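# Four arms unfold a collapsed crate and latch it

## Task

A collapsible crate is lying flat on the floor. Unfold it until every one of its four walls stands upright and every one of its four corner latches is engaged.

## Robot and tools

SETUP. Four identical i2rt Big YAM arms, arm1 to arm4, share one scene. Each has six revolute joints, a two-finger gripper and a wrist camera (arm1_cam_wrist and so on). Two fixed room cameras, cam_high and cam_low, also watch. All coordinates are in one scene frame: metres, origin on the floor, +z up. Each foot (base_link) faces along its own +x. Feet: arm1 (-0.344, +0.564, 0.400) quat wxyz (0.769, -0.004, 0, -0.639); arm2 (-0.347, -0.575, 0.384) (0.754, 0, 0, 0.657); arm3 (+0.320, +0.573, 0.372) (0.627, 0.001, -0.001, -0.779); arm4 (+0.356, -0.566, 0.334) (0.630, 0, 0, 0.777). So arm1 and arm3 sit at +y facing roughly -y, and arm2 and arm4 sit at -y facing roughly +y. A hand reaches about 1.0 m from its joint1 axis.

JOINTS (absolute radians; the tolerance counted as done is in brackets). joint1_rad -2.879..2.879 (0.045): yaw about the foot, positive counter-clockwise from above, 0 points along the foot's +x. joint2_rad 0..3.141 (0.14): shoulder, 0 has the upper arm pointing back and about level, larger raises it up and forward. joint3_rad 0..3.019 (0.09): elbow, 0 fully folded, larger opens it. joint4_rad -1.692..1.57 (0.055): hand pitch, positive tips the fingers up. joint5_rad -1.57..1.57 (0.03): sideways swing, positive to the arm's right. joint6_rad -2.094..2.094 (0.035): roll, positive is clockwise viewed from behind. gripper_m 0..0.093 (0.003): fingertip gap in metres, roughly 50-64 N per pad. Wrist joints are weak and all drives have gear play.

HAND FRAME. The reported hand point lies between the pads about 1 cm short of the tips. The fingers point along the hand's +z and open along its y. With joints 1 and 6 at 0 and the hand level and forward, the camera rides on top looking at the fingertips. hand_target is where the hand would be at the currently held joint targets; under load the hand stops short. Printed positions grow less accurate at long reach.

move. Arguments: arm1, arm2, arm3, arm4 (each optional; an arm left out receives nothing new) and cameras (list of names or ["all"]; [] for none; omitted means none for an action, all for an empty call). Each arm's object may hold:
- joints: object of absolute targets keyed by joint name (radians; gripper_m in metres).
- min_time_s: 0.1 to 8 s, the shortest duration for that arm's joint motions; only with joints.
- target: one list of seven numbers [x, y, z, qw, qx, qy, qz], an absolute hand pose in the scene frame, same form as the printed hand line. The hand moves straight toward it starting from its hand_target. When target is given, joints may hold only gripper_m.
- speed: top path speed, 0.002 to 0.5 m/s (default 0.25), rotation capped at twice that in rad/s; refused without target.
All motions in one action start at once; all hand paths finish together, paced by the slowest, lasting 0.5 to 10 s (cut off at 10 s). No action exceeds 15 s. Each control step clips the path point to within 100 mm and 20 degrees of the measured hand and solves damped IK, favouring position. Paths ignore obstacles and other arms, may overshoot speed near full stretch, and often end a centimetre or more off. Joint moves run each joint at its own rate, so the hand can swing wide. A target very close to the current reading may not move anything. Unknown keys make the call invalid; out-of-range values get it refused. A refusal, or a stop during or blocking a call, cancels the later move, wait and finished_scene calls in that same reply; an invalid call does not.

RESULTS. Per robot: joint_positions, hand, hand_target, Joint velocities ("within noise" when still), joint torques (N m, positive toward larger angle, including gravity, with offsets and noise; numbers 3 and 4 wrap at ±28), joint_status and hand_status. The move line lists each arm sent motion with "done" or its worst status. Statuses: off_target (resting away from target, maybe still pushing); time_out (joints keep a nearby target and push; listed under on_its_own until reached; resend the reported position to relax); not_followed (a self/arm-clearance check withheld the targets, reported as "joint command not followed" or "pose unreachable"; the gripper part still runs and the arm may keep trying); limit_stop_at_motor_heat (resend the target). In on_its_own, "held at" is the current target. Arms under "as last shown" were not commanded and show "not commanded". The pictures line gives image order; images may lag the state slightly. An empty move shows all states, images and the scene number.

GRIPPER READINGS. Closed on nothing: 0.000-0.003. Gripping a hard part at full force reads up to 0.005 below its width (some read up to 0.002 above). Command about 0.005 below first-touch reading for full force. Open well above the reading to release.

wait: seconds 0 to 10, optional cameras; commands nothing and returns state. zoom_image: camera name and region [x0, y0, x1, y1] in pixels (origin top-left, at most 504 by 504) of that camera's newest image. read_manual: section "licences" only, no motion. finished_scene: scene = the current scene's number; irreversible, call only once the crate stays set up untouched.

CAMERAS. All images 672x504. Wrist cameras are fisheye (fx about 327, centre about (335, 250)); room cameras are pinhole with radial distortion, vertical field about 46 degrees (fx about 598 for cam_high, 594 for cam_low).

AVOID. Hard contact between two arms ends the scene; closing a gripper on another arm's fingers counts. The clearance check can be late and lets fingers, gripper housings and wrist cameras collide. Objects touching arms are fine. Arms keep pushing on contact; sustained pushing, holding loads or long stretches heat motors (MOTOR HOT at 85 °C, fault at 100 °C drops that arm for 30-60 s or more). Do not drop the crate, release it while moving, slam it or strike fixed things. The simulation keeps running while you compose replies, and arms hold their last command meanwhile.

Each tool is called after ">>>" as name([rows], argument=value, ...), one row to a line, values as JSON.

## Session

>>> move()

Scene clock: 0.00 s.
Joint torques (N m): no reading
Motor temperatures (°C): arm1=[27 28 28 28 23 23 25] | arm2=[24 25 23 25 28 27 25] | arm3=[26 24 27 24 26 24 27] | arm4=[25 26 26 31 26 25 27]
Heat: arm1: hottest joint2_rad 28 °C; arm2: hottest joint5_rad 28 °C; arm3: hottest joint3_rad 27 °C; arm4: hottest joint4_rad 31 °C.
Joint velocities: within noise
arm1.joint_positions: joint1_rad=-0.585 joint2_rad=+0.620 joint3_rad=+1.408 joint4_rad=-1.557 joint5_rad=+0.191 joint6_rad=-0.040 gripper_m=+0.09396
arm1.joint_status: not commanded
arm1.hand: x=-0.4494 y=+0.3976 z=+0.9080 quat_wxyz=(-0.135, -0.774, -0.490, +0.379) (m; scene frame)
arm1.hand_target: x=-0.4487 y=+0.3992 z=+0.9183 quat_wxyz=(-0.142, -0.770, -0.486, +0.388) (m; scene frame)
arm1.hand_status: not commanded
arm2.joint_positions: joint1_rad=+0.742 joint2_rad=+0.634 joint3_rad=+1.438 joint4_rad=-1.211 joint5_rad=-0.133 joint6_rad=-0.320 gripper_m=+0.09396
arm2.joint_status: not commanded
arm2.hand: x=-0.5071 y=-0.3840 z=+0.9710 quat_wxyz=(-0.284, +0.802, -0.229, -0.472) (m; scene frame)
arm2.hand_target: x=-0.5054 y=-0.3866 z=+0.9838 quat_wxyz=(-0.292, +0.795, -0.226, -0.481) (m; scene frame)
arm2.hand_status: not commanded
arm3.joint_positions: joint1_rad=+0.368 joint2_rad=+0.623 joint3_rad=+1.401 joint4_rad=-1.238 joint5_rad=-0.070 joint6_rad=+0.635 gripper_m=+0.09396
arm3.joint_status: not commanded
arm3.hand: x=+0.3681 y=+0.3300 z=+0.9365 quat_wxyz=(-0.499, -0.717, -0.455, +0.173) (m; scene frame)
arm3.hand_target: x=+0.3677 y=+0.3328 z=+0.9460 quat_wxyz=(-0.508, -0.712, -0.452, +0.176) (m; scene frame)
arm3.hand_status: not commanded
arm4.joint_positions: joint1_rad=+0.790 joint2_rad=+0.548 joint3_rad=+1.366 joint4_rad=-1.267 joint5_rad=+0.241 joint6_rad=-0.097 gripper_m=+0.09396
arm4.joint_status: not commanded
arm4.hand: x=+0.1989 y=-0.4149 z=+0.8936 quat_wxyz=(-0.270, +0.802, -0.260, -0.465) (m; scene frame)
arm4.hand_target: x=+0.2019 y=-0.4169 z=+0.9028 quat_wxyz=(-0.272, +0.796, -0.260, -0.474) (m; scene frame)
arm4.hand_status: not commanded
pictures: arm1_cam_wrist, arm2_cam_wrist, arm3_cam_wrist, arm4_cam_wrist, cam_high, cam_low

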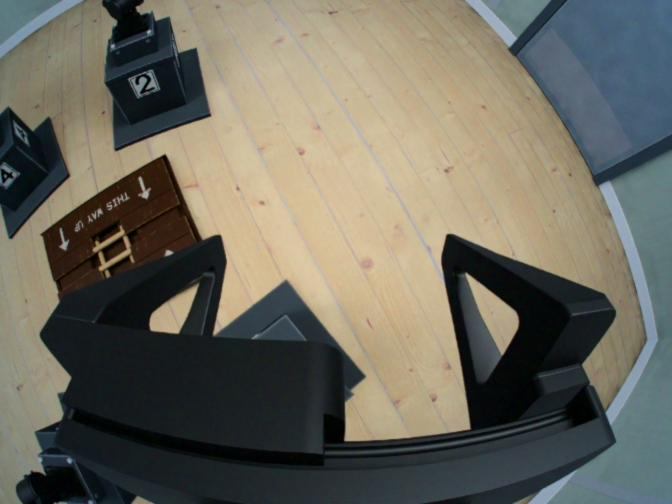

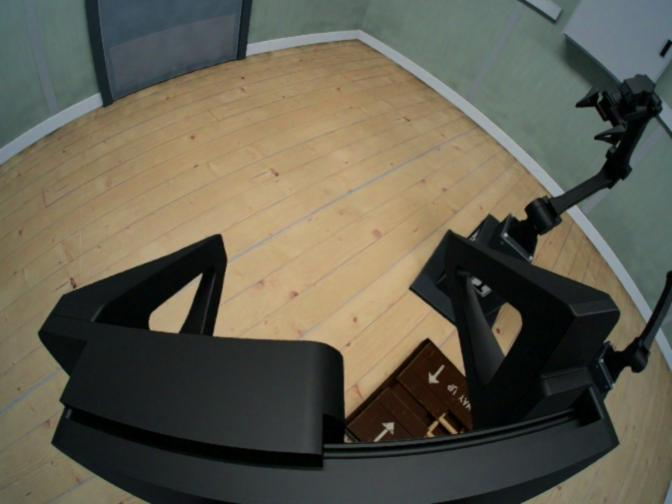

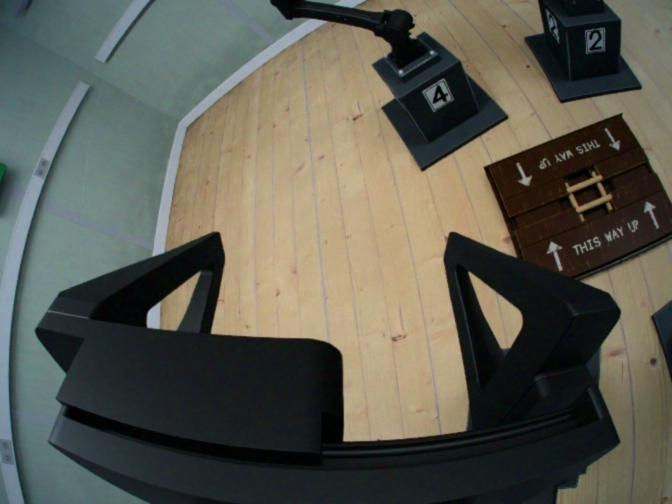

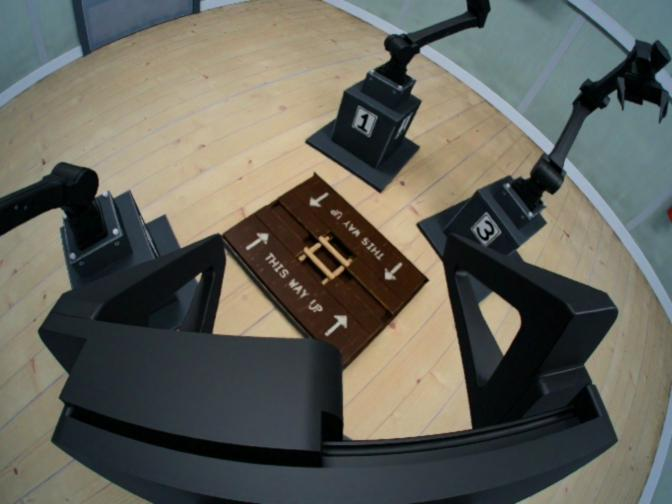

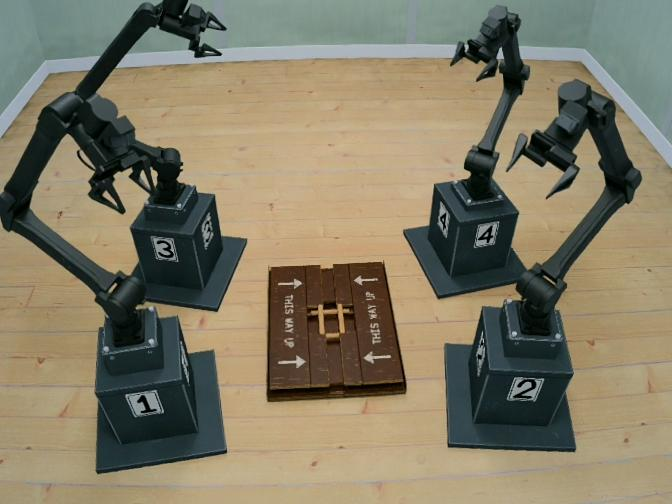

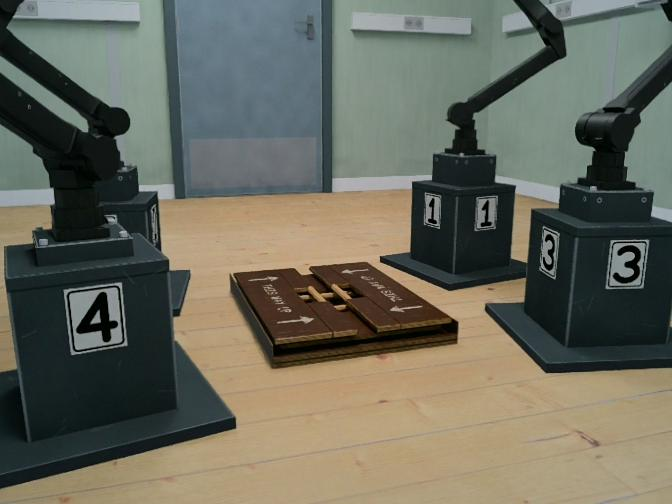

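>>> zoom_image(camera="cam_high", region=[240, 240, 430, 420])

>>> zoom_image(camera="cam_low", region=[210, 240, 480, 390])

>>> zoom_image(camera="arm4_cam_wrist", region=[200, 150, 450, 380])

>>> zoom_image(camera="arm3_cam_wrist", region=[460, 90, 672, 300])

Scaled by 2.653 from the camera's 672x504 image, which has a finer 960x720 frame.

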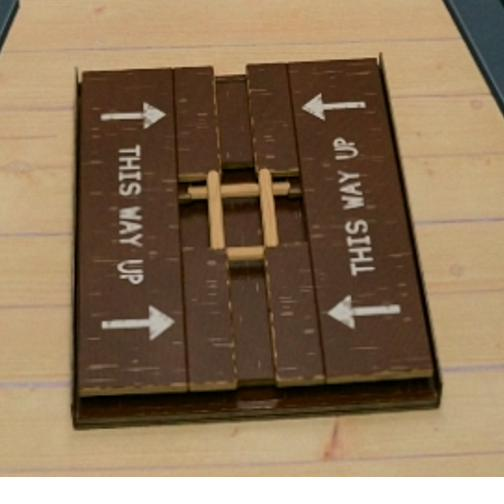

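Scaled by 1.867 from the camera's 672x504 image, which has a finer 960x720 frame.

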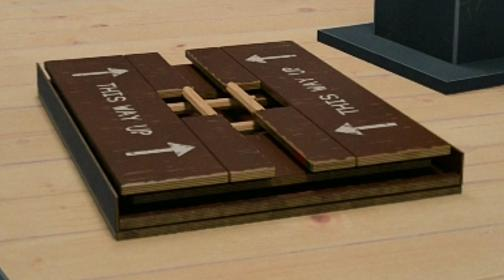

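Scaled by 2.016 from the camera's 672x504 image, which has a finer 960x720 frame.

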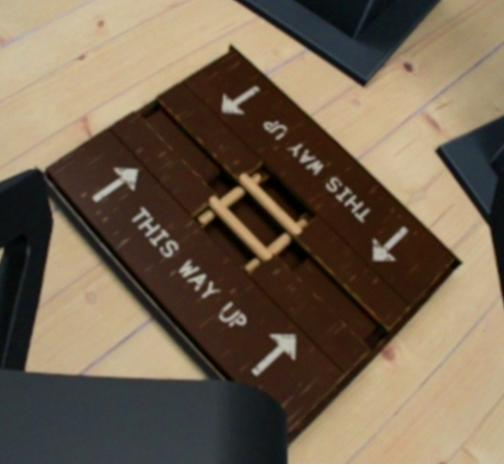

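Scaled by 2.377 from the camera's 672x504 image, which has a finer 960x720 frame.

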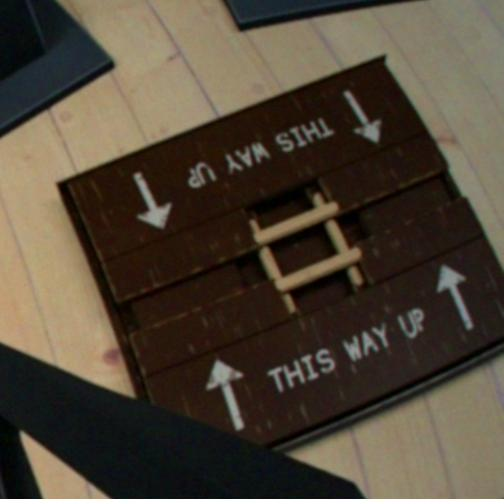

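>>> move(arm1={"target": [-0.22, 0.12, 0.45, 0.2988, 0.6409, 0.6409, -0.2988], "speed": 0.35}, arm4={"target": [0.2, -0.12, 0.45, 0.2988, -0.6409, 0.6409, 0.2988], "speed": 0.35}, cameras=["arm1_cam_wrist", "arm4_cam_wrist"])

Scene clock: 30.30 s.
Joint torques (N m): arm1=[-0.26 -9.93 8.92 2.65 0.16 -0.04] | arm2=[-0.09 1.26 7.83 1.83 -0.04 -0.01] | arm3=[-0.73 -0.26 7.84 2.3 0.11 0.04] | arm4=[1.08 -7.47 12.25 2.02 0.17 0.29]
Motor temperatures (°C): arm1=[27 28 30 28 23 23 25] | arm2=[24 25 24 25 28 27 25] | arm3=[26 24 30 24 26 23 27] | arm4=[25 26 29 31 26 25 27]
Heat: arm1: hottest joint3_rad 30 °C; arm2: hottest joint5_rad 28 °C; arm3: hottest joint3_rad 30 °C; arm4: hottest joint4_rad 31 °C.
move: arm1 off_target; arm4 off_target
Joint velocities: within noise
arm1.joint_positions: joint1_rad=+0.194 joint2_rad=+1.450 joint3_rad=+0.502 joint4_rad=+0.155 joint5_rad=+0.281 joint6_rad=+0.269 gripper_m=+0.09396
arm1.joint_status: not commanded
arm1.hand: x=-0.2283 y=+0.1418 z=+0.4341 quat_wxyz=(-0.278, -0.649, -0.647, +0.287) (m; scene frame)
arm1.hand_target: x=-0.2197 y=+0.1231 z=+0.4476 quat_wxyz=(-0.295, -0.640, -0.644, +0.296) (m; scene frame)
arm1.hand_status: off_target (0.028 m and 3.0 deg from the pose sent, 0.583 m and 31.2 deg at the start)
arm2, arm3: as last shown
arm4.joint_positions: joint1_rad=+0.258 joint2_rad=+1.314 joint3_rad=+0.618 joint4_rad=-0.117 joint5_rad=+0.346 joint6_rad=+0.300 gripper_m=+0.09396
arm4.joint_status: not commanded
arm4.hand: x=+0.2078 y=-0.1394 z=+0.4309 quat_wxyz=(-0.290, +0.657, -0.640, -0.273) (m; scene frame)
arm4.hand_target: x=+0.2036 y=-0.1218 z=+0.4469 quat_wxyz=(-0.296, +0.640, -0.646, -0.293) (m; scene frame)
arm4.hand_status: off_target (0.028 m and 3.7 deg from the pose sent, 0.533 m and 51.6 deg at the start)
pictures: arm1_cam_wrist, arm4_cam_wrist

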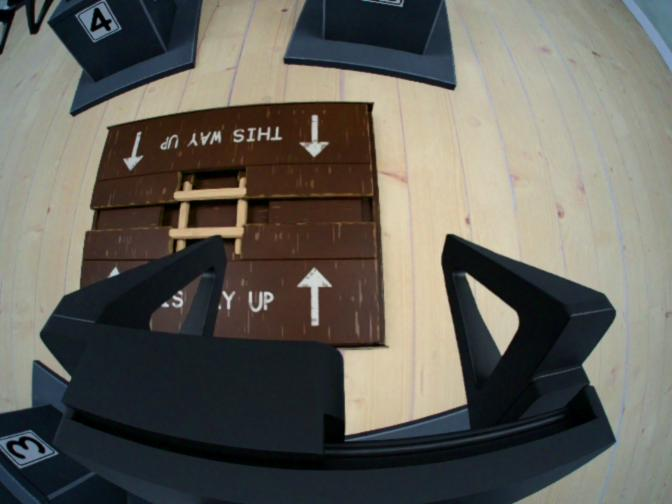

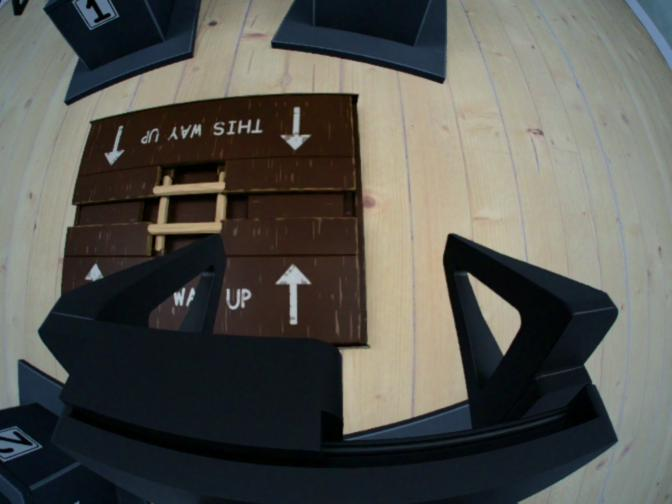

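>>> zoom_image(camera="arm1_cam_wrist", region=[70, 90, 400, 350])

>>> zoom_image(camera="arm1_cam_wrist", region=[150, 150, 280, 270])

>>> zoom_image(camera="arm4_cam_wrist", region=[270, 80, 400, 210])

>>> zoom_image(camera="arm4_cam_wrist", region=[50, 80, 380, 350])

Scaled by 1.527 from the camera's 672x504 image, which has a finer 960x720 frame.

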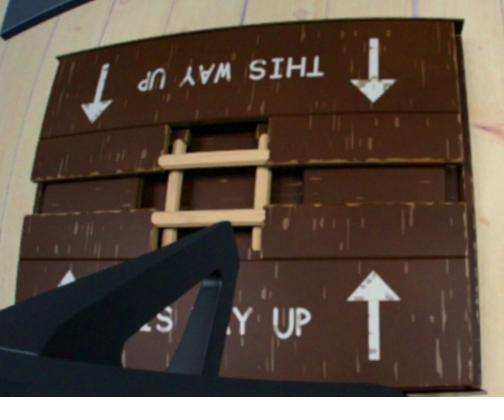

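Scaled by 3.877 from the camera's 672x504 image, which has a finer 960x720 frame.

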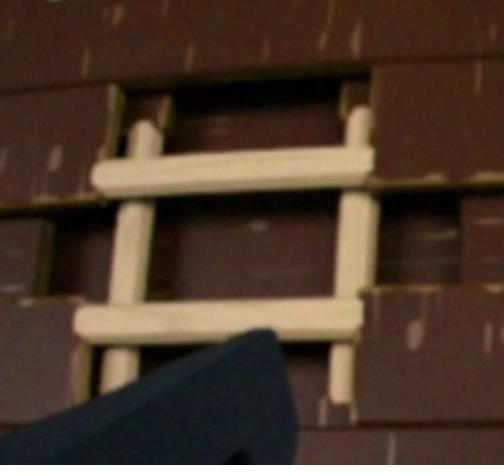

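Scaled by 3.877 from the camera's 672x504 image, which has a finer 960x720 frame.

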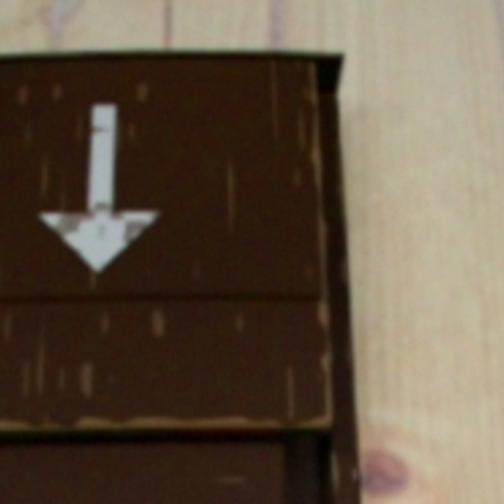

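Scaled by 1.527 from the camera's 672x504 image, which has a finer 960x720 frame.

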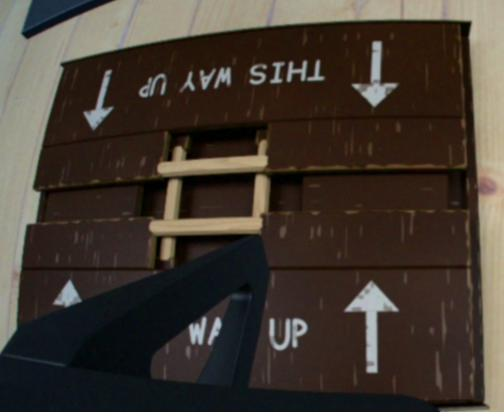

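>>> move(arm1={"target": [-0.022, 0.032, 0.22, 0, 0, 1, 0], "speed": 0.3, "joints": {"gripper_m": 0.048}}, cameras=["arm1_cam_wrist", "arm4_cam_wrist", "cam_low", "cam_high"])

Scene clock: 66.93 s.
Joint torques (N m): arm1=[0.62 -23.3 8.73 0.13 0.13 -0.04] | arm2=[-0.09 1.26 7.8 1.83 -0.03 -0.01] | arm3=[-0.56 0.15 7.91 2.5 0.13 0.03] | arm4=[1.08 -7.47 12.26 2.03 0.17 0.3]
Motor temperatures (°C): arm1=[27 28 33 28 23 23 25] | arm2=[24 25 25 25 28 26 25] | arm3=[26 24 31 24 26 23 27] | arm4=[25 26 30 31 26 25 27]
Heat: arm1: hottest joint3_rad 33 °C; arm2: hottest joint5_rad 28 °C; arm3: hottest joint3_rad 31 °C; arm4: hottest joint4_rad 31 °C.
move: arm1 off_target
Joint velocities: within noise
arm1.joint_positions: joint1_rad=+0.355 joint2_rad=+2.386 joint3_rad=+1.582 joint4_rad=-0.787 joint5_rad=+0.000 joint6_rad=-1.003 gripper_m=+0.04806
arm1.joint_status: all done
arm1.hand: x=-0.0354 y=+0.0449 z=+0.2190 quat_wxyz=(+0.008, -0.014, -1.000, -0.006) (m; scene frame)
arm1.hand_target: x=-0.0247 y=+0.0345 z=+0.2197 quat_wxyz=(+0.005, -0.003, -1.000, +0.002) (m; scene frame)
arm1.hand_status: off_target (0.019 m and 2.0 deg from the pose sent, 0.317 m and 99.4 deg at the start)
arm2, arm3, arm4: as last shown
pictures: arm1_cam_wrist, arm4_cam_wrist, cam_high, cam_low

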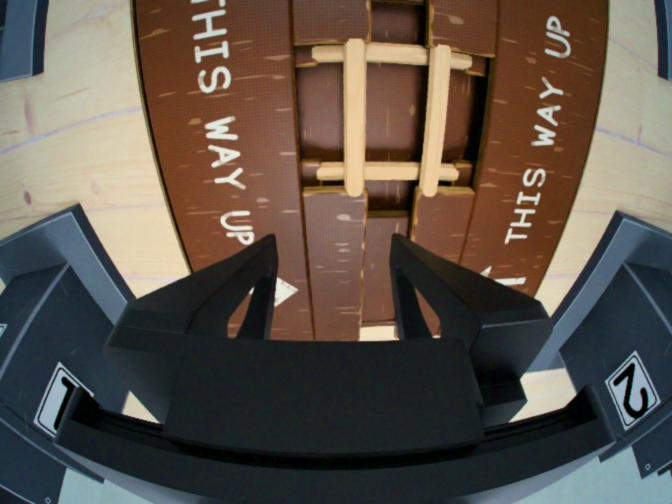

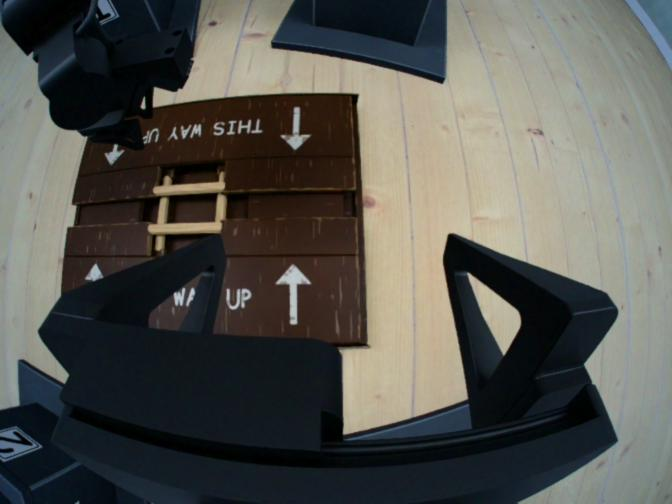

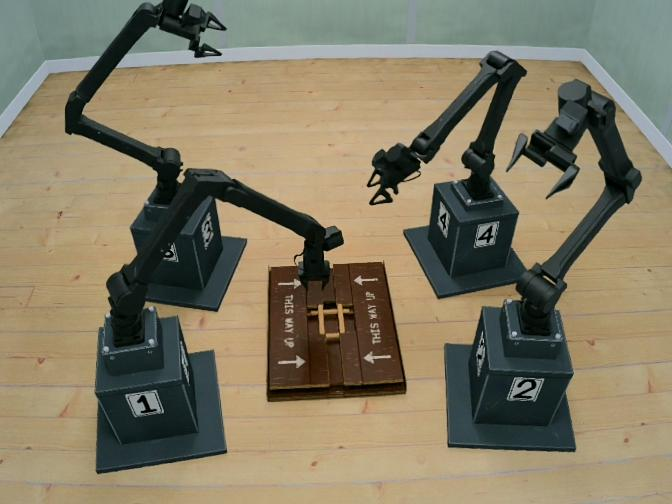

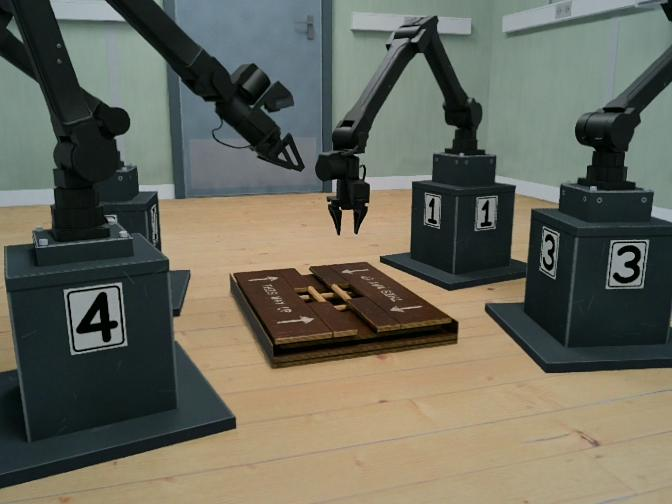

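>>> move(arm1={"target": [-0.009, 0.018, 0.13, 0, 0, 1, 0], "speed": 0.2}, cameras=["arm1_cam_wrist"])

Scene clock: 75.73 s.
Joint torques (N m): arm1=[0.44 -25.52 8.12 0.64 -0.05 -0.07] | arm2=[-0.15 1.26 7.82 1.81 -0.04 -0.01] | arm3=[-0.67 0.03 7.84 2.37 0.14 0.02] | arm4=[1.14 -7.47 12.26 2.03 0.16 0.3]
Motor temperatures (°C): arm1=[27 29 33 28 23 23 25] | arm2=[24 25 25 25 28 26 25] | arm3=[26 24 32 24 26 23 27] | arm4=[25 26 30 31 26 25 27]
Heat: arm1: hottest joint3_rad 33 °C; arm2: hottest joint5_rad 28 °C; arm3: hottest joint3_rad 32 °C; arm4: hottest joint4_rad 31 °C.
move: arm1 off_target
Joint velocities: within noise
arm1.joint_positions: joint1_rad=+0.358 joint2_rad=+2.613 joint3_rad=+1.743 joint4_rad=-0.738 joint5_rad=-0.006 joint6_rad=-1.006 gripper_m=+0.04806
arm1.joint_status: not commanded
arm1.hand: x=-0.0251 y=+0.0320 z=+0.1243 quat_wxyz=(+0.010, -0.011, -1.000, -0.014) (m; scene frame)
arm1.hand_target: x=-0.0095 y=+0.0194 z=+0.1304 quat_wxyz=(+0.000, +0.001, -1.000, +0.000) (m; scene frame)
arm1.hand_status: off_target (0.022 m and 2.4 deg from the pose sent, 0.097 m and 2.0 deg at the start)
arm2, arm3, arm4: as last shown
pictures: arm1_cam_wrist

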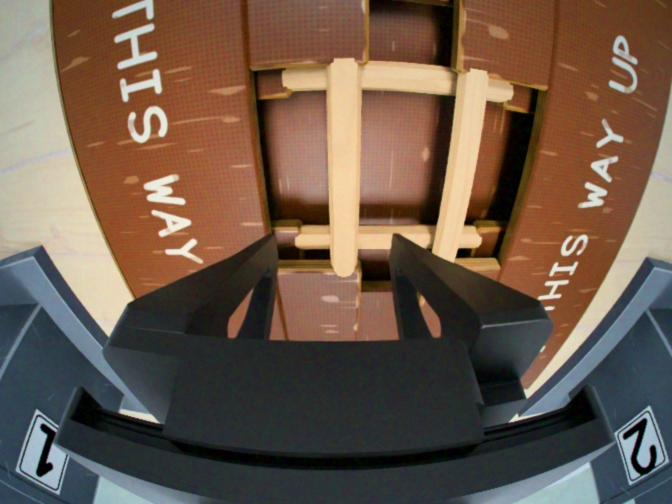

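>>> move(arm1={"target": [-0.008, 0.0175, 0.072, 0, 0, 1, 0], "speed": 0.15, "joints": {"gripper_m": 0.04}}, cameras=["arm1_cam_wrist", "cam_low"])

>>> zoom_image(camera="cam_low", region=[220, 170, 480, 390])

Scene clock: 84.10 s.
Joint torques (N m): arm1=[0.15 -25.82 7.69 0.77 0.01 -0.02] | arm2=[-0.03 1.26 7.8 1.83 -0.04 -0.01] | arm3=[-0.5 -0.03 7.82 2.39 0.14 0.02] | arm4=[1.14 -7.53 12.27 2.02 0.16 0.3]
Motor temperatures (°C): arm1=[27 30 32 28 23 23 25] | arm2=[24 25 26 25 28 26 25] | arm3=[26 24 32 24 26 23 27] | arm4=[25 26 31 31 26 25 27]
Heat: arm1: hottest joint3_rad 32 °C; arm2: hottest joint5_rad 28 °C; arm3: hottest joint3_rad 32 °C; arm4: hottest joint3_rad 31 °C.
move: arm1 off_target
Joint velocities: within noise
arm1.joint_positions: joint1_rad=+0.359 joint2_rad=+2.738 joint3_rad=+1.829 joint4_rad=-0.698 joint5_rad=-0.006 joint6_rad=-1.006 gripper_m=+0.04006
arm1.joint_status: all done
arm1.hand: x=-0.0236 y=+0.0306 z=+0.0684 quat_wxyz=(+0.010, -0.010, -1.000, -0.014) (m; scene frame)
arm1.hand_target: x=-0.0078 y=+0.0184 z=+0.0729 quat_wxyz=(+0.000, +0.000, -1.000, +0.000) (m; scene frame)
arm1.hand_status: off_target (0.021 m and 2.3 deg from the pose sent, 0.057 m and 2.4 deg at the start)
arm2, arm3, arm4: as last shown
pictures: arm1_cam_wrist, cam_low

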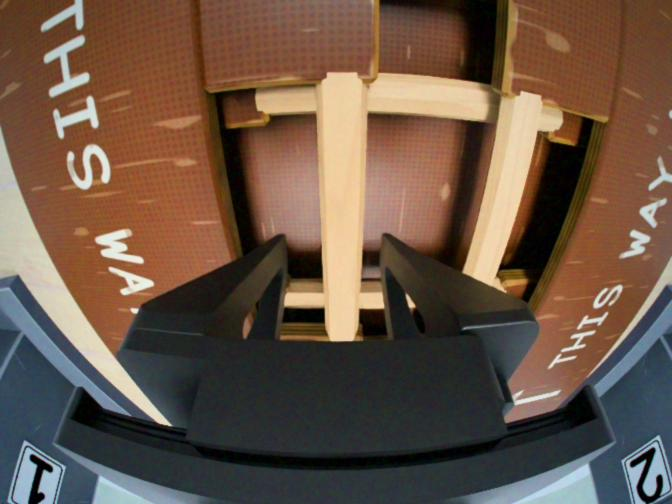

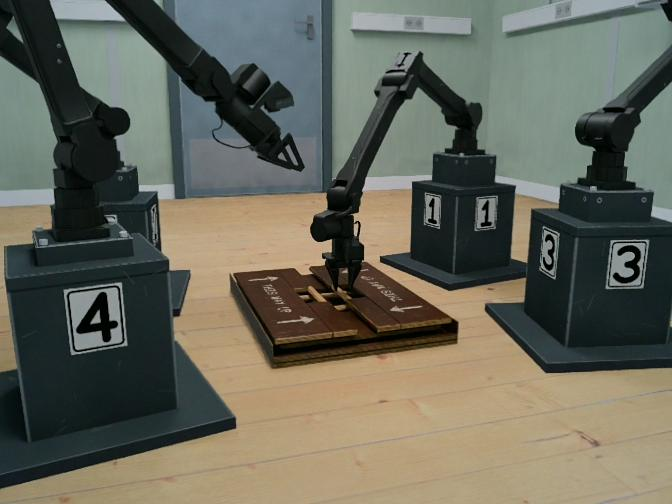

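Scaled by 1.938 from the camera's 672x504 image, which has a finer 960x720 frame.

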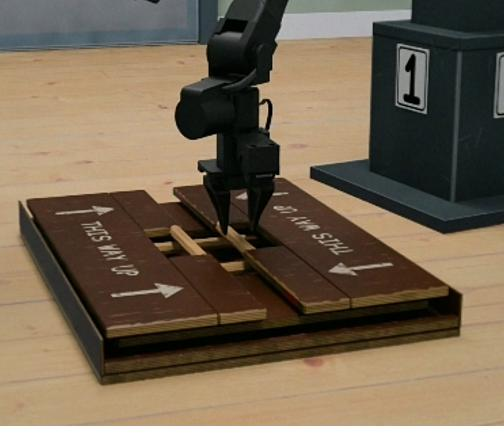

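>>> move(arm1={"target": [-0.008, 0.0175, 0.062, 0, 0, 1, 0], "speed": 0.15})

>>> move(arm1={"joints": {"gripper_m": 0.012}}, cameras=["arm1_cam_wrist", "cam_low"])

>>> zoom_image(camera="cam_low", region=[290, 200, 420, 340])

Scene clock: 87.37 s.
Joint torques (N m): arm1=[0.44 -24.12 7.8 1.01 -0.01 -0.03] | arm2=[-0.09 1.32 7.8 1.81 -0.04 -0.01] | arm3=[-0.97 -0.03 7.84 2.37 0.1 -0.01] | arm4=[1.14 -7.53 12.26 2.03 0.16 0.3]
Motor temperatures (°C): arm1=[27 30 32 28 23 23 25] | arm2=[24 25 26 25 28 26 25] | arm3=[26 24 32 24 26 23 27] | arm4=[25 26 31 31 26 25 27]
Heat: arm1: hottest joint3_rad 32 °C; arm2: hottest joint5_rad 28 °C; arm3: hottest joint3_rad 32 °C; arm4: hottest joint3_rad 31 °C.
move: arm1 off_target
Joint velocities: within noise
arm1.joint_positions: joint1_rad=+0.359 joint2_rad=+2.751 joint3_rad=+1.844 joint4_rad=-0.695 joint5_rad=-0.006 joint6_rad=-1.006 gripper_m=+0.04006
arm1.joint_status: not commanded
arm1.hand: x=-0.0218 y=+0.0276 z=+0.0644 quat_wxyz=(+0.009, -0.010, -1.000, -0.012) (m; scene frame)
arm1.hand_target: x=-0.0086 y=+0.0186 z=+0.0616 quat_wxyz=(+0.000, +0.000, -1.000, +0.000) (m; scene frame)
arm1.hand_status: off_target (0.017 m and 2.1 deg from the pose sent, 0.021 m and 2.3 deg at the start)
arm2, arm3, arm4: as last shown
pictures: none

Scene clock: 87.97 s.
Joint torques (N m): arm1=[0.21 -24.94 7.91 0.99 -0.02 -0.02] | arm2=[-0.09 1.2 7.82 1.81 -0.04 -0.01] | arm3=[-0.91 0.44 7.94 2.32 0.12 0.04] | arm4=[1.14 -7.47 12.25 2.03 0.16 0.3]
Motor temperatures (°C): arm1=[27 30 32 28 23 23 25] | arm2=[24 25 26 25 28 26 25] | arm3=[26 24 32 24 26 23 27] | arm4=[25 26 31 31 26 25 27]
Heat: arm1: hottest joint3_rad 32 °C; arm2: hottest joint5_rad 28 °C; arm3: hottest joint3_rad 32 °C; arm4: hottest joint3_rad 31 °C.
move: arm1 done
Joint velocities: within noise
arm1.joint_positions: joint1_rad=+0.359 joint2_rad=+2.751 joint3_rad=+1.844 joint4_rad=-0.695 joint5_rad=-0.006 joint6_rad=-1.006 gripper_m=+0.01216
arm1.joint_status: all done
arm1.hand: x=-0.0218 y=+0.0276 z=+0.0644 quat_wxyz=(+0.009, -0.010, -1.000, -0.012) (m; scene frame)
arm1.hand_target: x=-0.0086 y=+0.0186 z=+0.0617 quat_wxyz=(+0.000, +0.000, -1.000, +0.000) (m; scene frame)
arm1.hand_status: not commanded
arm2, arm3, arm4: as last shown
pictures: arm1_cam_wrist, cam_low

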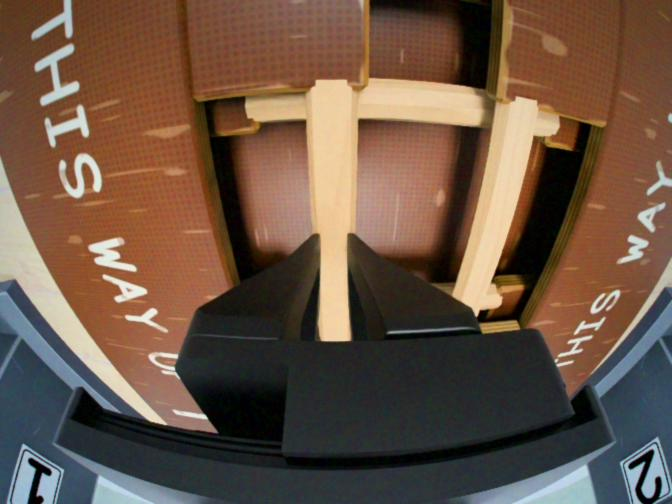

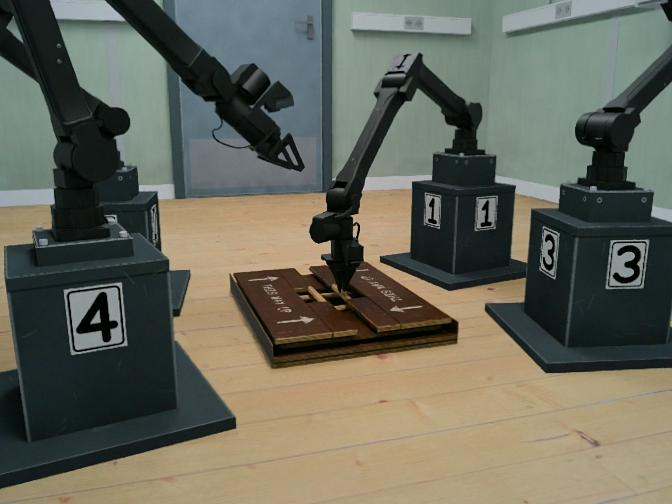

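Scaled by 3.600 from the camera's 672x504 image, which has a finer 960x720 frame.

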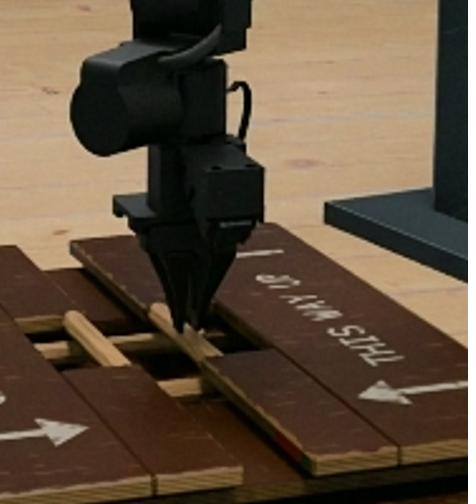

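>>> move(arm1={"joints": {"gripper_m": 0.036}})

>>> move(arm1={"target": [-0.008, 0.0195, 0.044, 0, 0, 1, 0], "speed": 0.15}, cameras=["arm1_cam_wrist", "cam_low"])

>>> zoom_image(camera="cam_low", region=[290, 200, 420, 340])

Scene clock: 91.00 s.
Joint torques (N m): arm1=[0.26 -25.05 7.84 0.96 -0.02 -0.06] | arm2=[-0.03 1.2 7.82 1.83 -0.04 -0.01] | arm3=[-0.62 0.21 7.8 2.54 0.15 0.02] | arm4=[1.14 -7.53 12.26 2.03 0.17 0.3]
Motor temperatures (°C): arm1=[27 30 32 28 23 23 25] | arm2=[24 25 26 25 28 26 25] | arm3=[26 24 32 24 26 23 27] | arm4=[25 26 31 31 26 25 27]
Heat: arm1: hottest joint3_rad 32 °C; arm2: hottest joint5_rad 28 °C; arm3: hottest joint3_rad 32 °C; arm4: hottest joint3_rad 31 °C.
move: arm1 done
Joint velocities: within noise
arm1.joint_positions: joint1_rad=+0.359 joint2_rad=+2.751 joint3_rad=+1.844 joint4_rad=-0.695 joint5_rad=-0.006 joint6_rad=-1.006 gripper_m=+0.03587
arm1.joint_status: all done
arm1.hand: x=-0.0218 y=+0.0276 z=+0.0644 quat_wxyz=(+0.009, -0.010, -1.000, -0.012) (m; scene frame)
arm1.hand_target: x=-0.0086 y=+0.0186 z=+0.0617 quat_wxyz=(+0.000, +0.000, -1.000, +0.000) (m; scene frame)
arm1.hand_status: not commanded
arm2, arm3, arm4: as last shown
pictures: none

Scene clock: 92.23 s.
Joint torques (N m): arm1=[0.73 -26.23 7.86 1.02 -0.03 -0.03] | arm2=[-0.03 1.26 7.8 1.83 -0.03 -0.01] | arm3=[-0.26 0.09 7.84 2.32 0.14 0.02] | arm4=[1.08 -7.53 12.27 2.02 0.16 0.3]
Motor temperatures (°C): arm1=[27 30 32 28 23 23 25] | arm2=[24 25 26 25 28 26 25] | arm3=[26 24 32 24 26 23 27] | arm4=[25 26 31 31 26 25 27]
Heat: arm1: hottest joint3_rad 32 °C; arm2: hottest joint5_rad 28 °C; arm3: hottest joint3_rad 32 °C; arm4: hottest joint3_rad 31 °C.
move: arm1 off_target
Joint velocities: within noise
arm1.joint_positions: joint1_rad=+0.361 joint2_rad=+2.792 joint3_rad=+1.870 joint4_rad=-0.681 joint5_rad=-0.006 joint6_rad=-1.006 gripper_m=+0.03594
arm1.joint_status: not commanded
arm1.hand: x=-0.0221 y=+0.0297 z=+0.0452 quat_wxyz=(+0.009, -0.010, -1.000, -0.012) (m; scene frame)
arm1.hand_target: x=-0.0078 y=+0.0199 z=+0.0446 quat_wxyz=(+0.000, +0.000, -1.000, +0.001) (m; scene frame)
arm1.hand_status: off_target (0.017 m and 2.1 deg from the pose sent, 0.026 m and 2.1 deg at the start)
arm2.joint_positions: joint1_rad=+0.742 joint2_rad=+0.634 joint3_rad=+1.438 joint4_rad=-1.211 joint5_rad=-0.133 joint6_rad=-0.320 gripper_m=+0.09396
arm2.joint_status: not commanded
arm2.hand: x=-0.5071 y=-0.3840 z=+0.9710 quat_wxyz=(-0.284, +0.802, -0.229, -0.472) (m; scene frame)
arm2.hand_target: x=-0.5054 y=-0.3866 z=+0.9838 quat_wxyz=(-0.292, +0.795, -0.226, -0.481) (m; scene frame)
arm2.hand_status: not commanded
arm3.joint_positions: joint1_rad=+0.368 joint2_rad=+0.623 joint3_rad=+1.401 joint4_rad=-1.238 joint5_rad=-0.070 joint6_rad=+0.635 gripper_m=+0.09396
arm3.joint_status: not commanded
arm3.hand: x=+0.3681 y=+0.3300 z=+0.9365 quat_wxyz=(-0.499, -0.717, -0.455, +0.173) (m; scene frame)
arm3.hand_target: x=+0.3677 y=+0.3328 z=+0.9460 quat_wxyz=(-0.508, -0.712, -0.452, +0.176) (m; scene frame)
arm3.hand_status: not commanded
arm4: as last shown
pictures: arm1_cam_wrist, cam_low

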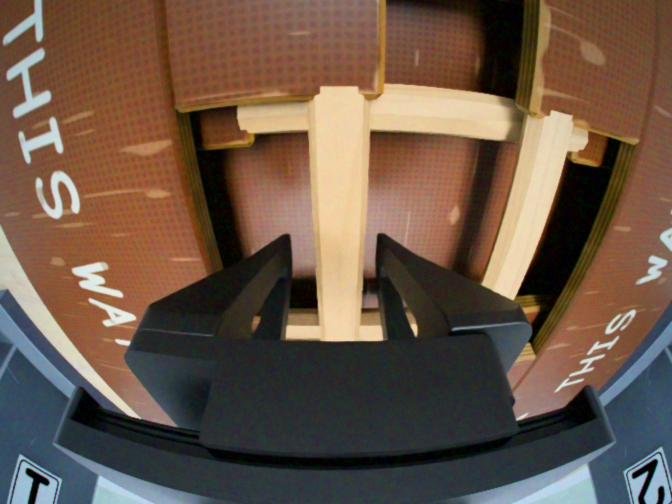

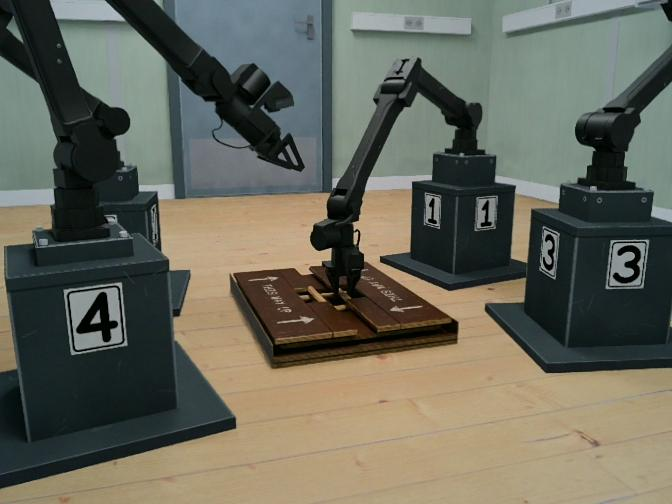

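Scaled by 3.600 from the camera's 672x504 image, which has a finer 960x720 frame.

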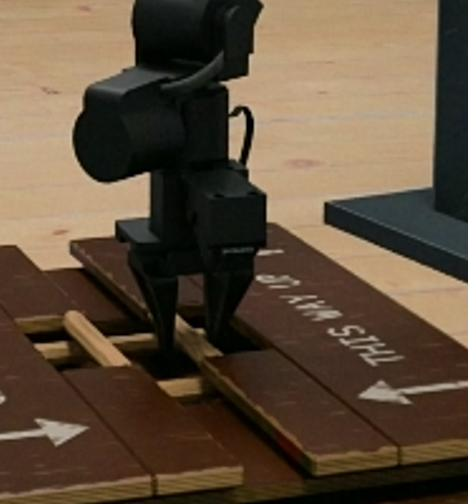

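>>> move(arm1={"joints": {"gripper_m": 0.010}}, cameras=["arm1_cam_wrist"])

Scene clock: 93.43 s.
Joint torques (N m): arm1=[1.08 -25.23 7.53 0.57 -0.04 0.01] | arm2=[-0.03 1.26 7.82 1.83 -0.04 -0.01] | arm3=[-0.03 0.15 7.77 2.41 0.11 0.01] | arm4=[1.14 -7.53 12.26 2.02 0.16 0.3]
Motor temperatures (°C): arm1=[27 30 32 28 23 23 25] | arm2=[24 25 26 25 28 26 25] | arm3=[26 24 32 24 26 23 27] | arm4=[25 26 31 31 26 25 27]
Heat: arm1: hottest joint3_rad 32 °C; arm2: hottest joint5_rad 28 °C; arm3: hottest joint3_rad 32 °C; arm4: hottest joint3_rad 31 °C.
move: arm1 off_target
Joint velocities: within noise
arm1.joint_positions: joint1_rad=+0.359 joint2_rad=+2.792 joint3_rad=+1.871 joint4_rad=-0.677 joint5_rad=-0.006 joint6_rad=-1.014 gripper_m=+0.01739
arm1.joint_status: gripper_m off_target (ended at +0.01742, target +0.01000)
arm1.hand: x=-0.0219 y=+0.0275 z=+0.0455 quat_wxyz=(+0.007, -0.007, -1.000, -0.010) (m; scene frame)
arm1.hand_target: x=-0.0087 y=+0.0195 z=+0.0448 quat_wxyz=(+0.000, +0.003, -1.000, +0.001) (m; scene frame)
arm1.hand_status: not commanded
arm2, arm3: as last shown
arm4.joint_positions: joint1_rad=+0.258 joint2_rad=+1.314 joint3_rad=+0.618 joint4_rad=-0.117 joint5_rad=+0.346 joint6_rad=+0.300 gripper_m=+0.09396
arm4.joint_status: not commanded
arm4.hand: x=+0.2078 y=-0.1394 z=+0.4309 quat_wxyz=(-0.290, +0.657, -0.640, -0.273) (m; scene frame)
arm4.hand_target: x=+0.2036 y=-0.1218 z=+0.4469 quat_wxyz=(-0.296, +0.640, -0.646, -0.293) (m; scene frame)
arm4.hand_status: not commanded
pictures: arm1_cam_wrist

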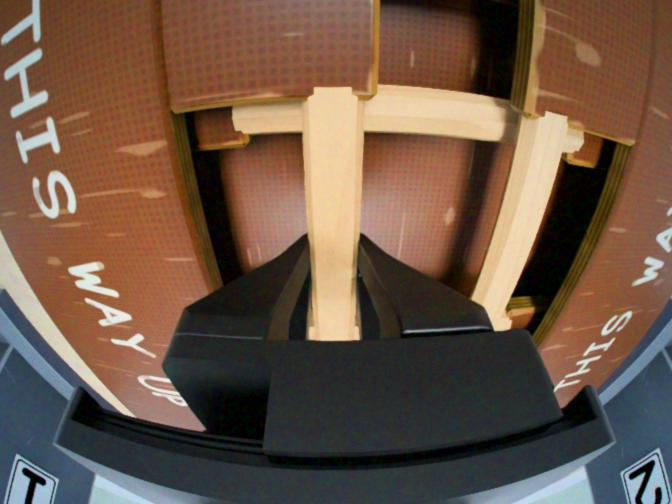

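>>> move(arm1={"target": [-0.009, 0.031, 0.105, 0, 0, 1, 0], "speed": 0.12}, cameras=["arm1_cam_wrist", "cam_low"])

Scene clock: 109.83 s.
Joint torques (N m): arm1=[0.44 -30.51 3.95 -0.8 -0.31 0.16] | arm2=[-0.09 1.26 7.82 1.83 -0.04 -0.01] | arm3=[-0.5 -0.26 7.71 2.35 0.12 0.01] | arm4=[1.08 -7.53 12.26 2.02 0.16 0.3]
Motor temperatures (°C): arm1=[27 30 32 28 23 23 25] | arm2=[24 25 26 25 27 26 25] | arm3=[26 24 32 24 26 23 27] | arm4=[25 26 31 31 26 25 27]
Heat: arm1: hottest joint3_rad 32 °C; arm2: hottest joint5_rad 27 °C; arm3: hottest joint3_rad 32 °C; arm4: hottest joint3_rad 31 °C.
move: arm1 off_target
Joint velocities: within noise
arm1.joint_positions: joint1_rad=+0.361 joint2_rad=+2.708 joint3_rad=+1.786 joint4_rad=-0.650 joint5_rad=+0.002 joint6_rad=-1.014 gripper_m=+0.01739
arm1.joint_status: not commanded
arm1.hand: x=-0.0227 y=+0.0285 z=+0.0768 quat_wxyz=(+0.004, -0.006, -1.000, +0.003) (m; scene frame)
arm1.hand_target: x=-0.0106 y=+0.0274 z=+0.1034 quat_wxyz=(-0.002, -0.002, -1.000, +0.003) (m; scene frame)
arm1.hand_status: off_target (0.031 m and 0.9 deg from the pose sent, 0.061 m and 1.6 deg at the start)
arm2, arm3, arm4: as last shown
pictures: arm1_cam_wrist, cam_low

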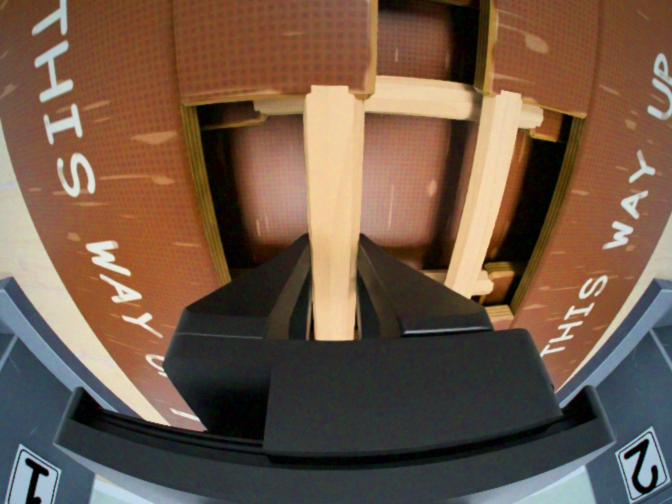

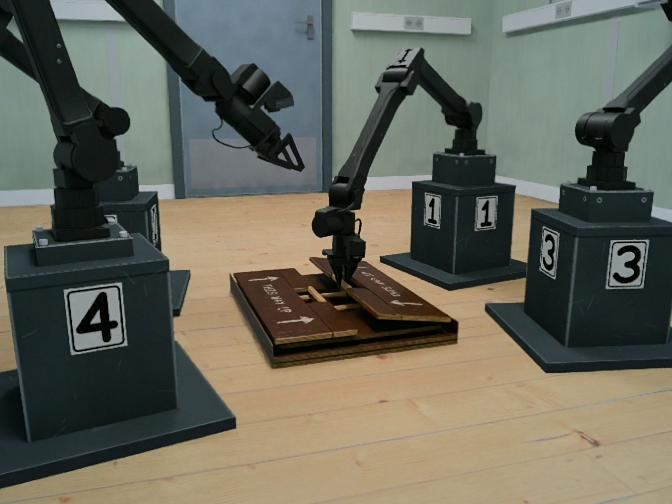

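>>> move(arm1={"target": [-0.010, 0.049, 0.163, 0, 0, 1, 0], "speed": 0.15})

>>> move(arm1={"target": [-0.010, 0.088, 0.207, 0, 0, 1, 0], "speed": 0.15}, cameras=["arm1_cam_wrist", "cam_low"])

Scene clock: 111.97 s.
Joint torques (N m): arm1=[0.97 -30.21 4.18 -1.21 -0.37 0.22] | arm2=[-0.09 1.26 7.82 1.83 -0.04 -0.01] | arm3=[-0.62 0.44 7.84 2.4 0.12 0.02] | arm4=[1.14 -7.47 12.26 2.03 0.17 0.3]
Motor temperatures (°C): arm1=[27 30 32 28 23 23 25] | arm2=[24 25 26 25 27 26 25] | arm3=[26 24 32 24 26 23 27] | arm4=[25 26 31 31 26 25 27]
Heat: arm1: hottest joint3_rad 32 °C; arm2: hottest joint5_rad 27 °C; arm3: hottest joint3_rad 32 °C; arm4: hottest joint3_rad 31 °C.
move: arm1 off_target
Joint velocities: within noise
arm1.joint_positions: joint1_rad=+0.373 joint2_rad=+2.562 joint3_rad=+1.658 joint4_rad=-0.667 joint5_rad=+0.002 joint6_rad=-1.006 gripper_m=+0.01682
arm1.joint_status: not commanded
arm1.hand: x=-0.0223 y=+0.0432 z=+0.1340 quat_wxyz=(+0.004, -0.003, -1.000, +0.003) (m; scene frame)
arm1.hand_target: x=-0.0118 y=+0.0459 z=+0.1618 quat_wxyz=(-0.001, -0.004, -1.000, +0.001) (m; scene frame)
arm1.hand_status: off_target (0.032 m and 0.7 deg from the pose sent, 0.090 m and 0.9 deg at the start)
arm2, arm3, arm4: as last shown
pictures: none

Scene clock: 113.07 s.
Joint torques (N m): arm1=[1.96 -28.16 3.9 -0.96 -0.57 0.2] | arm2=[-0.09 1.26 7.82 1.83 -0.03 -0.01] | arm3=[-0.44 0.26 7.75 2.36 0.14 -0.01] | arm4=[1.14 -7.53 12.26 2.03 0.16 0.3]
Motor temperatures (°C): arm1=[27 31 32 28 23 23 25] | arm2=[24 25 26 25 27 26 25] | arm3=[26 24 32 24 26 23 27] | arm4=[25 26 31 31 26 25 27]
Heat: arm1: hottest joint3_rad 32 °C; arm2: hottest joint5_rad 27 °C; arm3: hottest joint3_rad 32 °C; arm4: hottest joint3_rad 31 °C.
move: arm1 off_target
Joint velocities: within noise
arm1.joint_positions: joint1_rad=+0.404 joint2_rad=+2.412 joint3_rad=+1.502 joint4_rad=-0.660 joint5_rad=+0.008 joint6_rad=-0.978 gripper_m=+0.01693
arm1.joint_status: not commanded
arm1.hand: x=-0.0227 y=+0.0763 z=+0.1837 quat_wxyz=(+0.006, -0.002, -1.000, +0.006) (m; scene frame)
arm1.hand_target: x=-0.0099 y=+0.0876 z=+0.2054 quat_wxyz=(+0.001, +0.002, -1.000, +0.000) (m; scene frame)
arm1.hand_status: off_target (0.029 m and 1.0 deg from the pose sent, 0.087 m and 0.7 deg at the start)
arm2, arm3, arm4: as last shown
pictures: arm1_cam_wrist, cam_low

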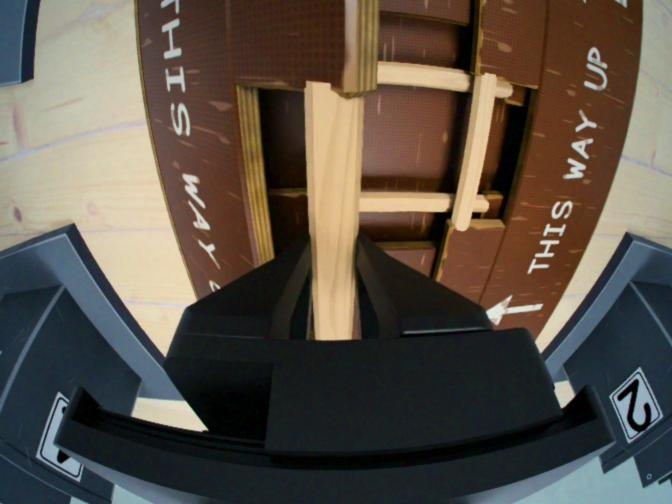

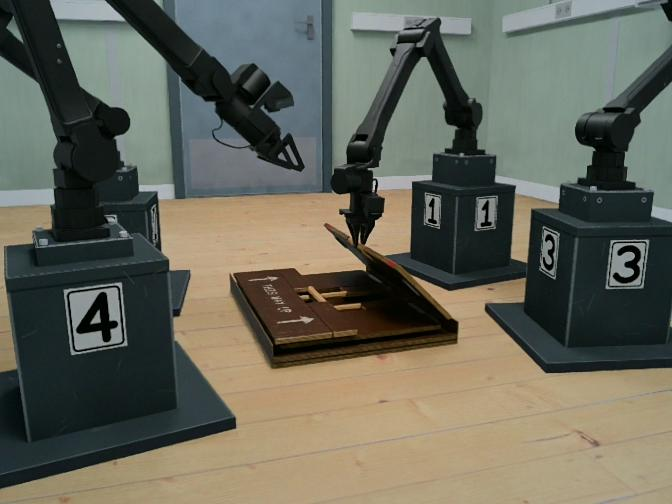

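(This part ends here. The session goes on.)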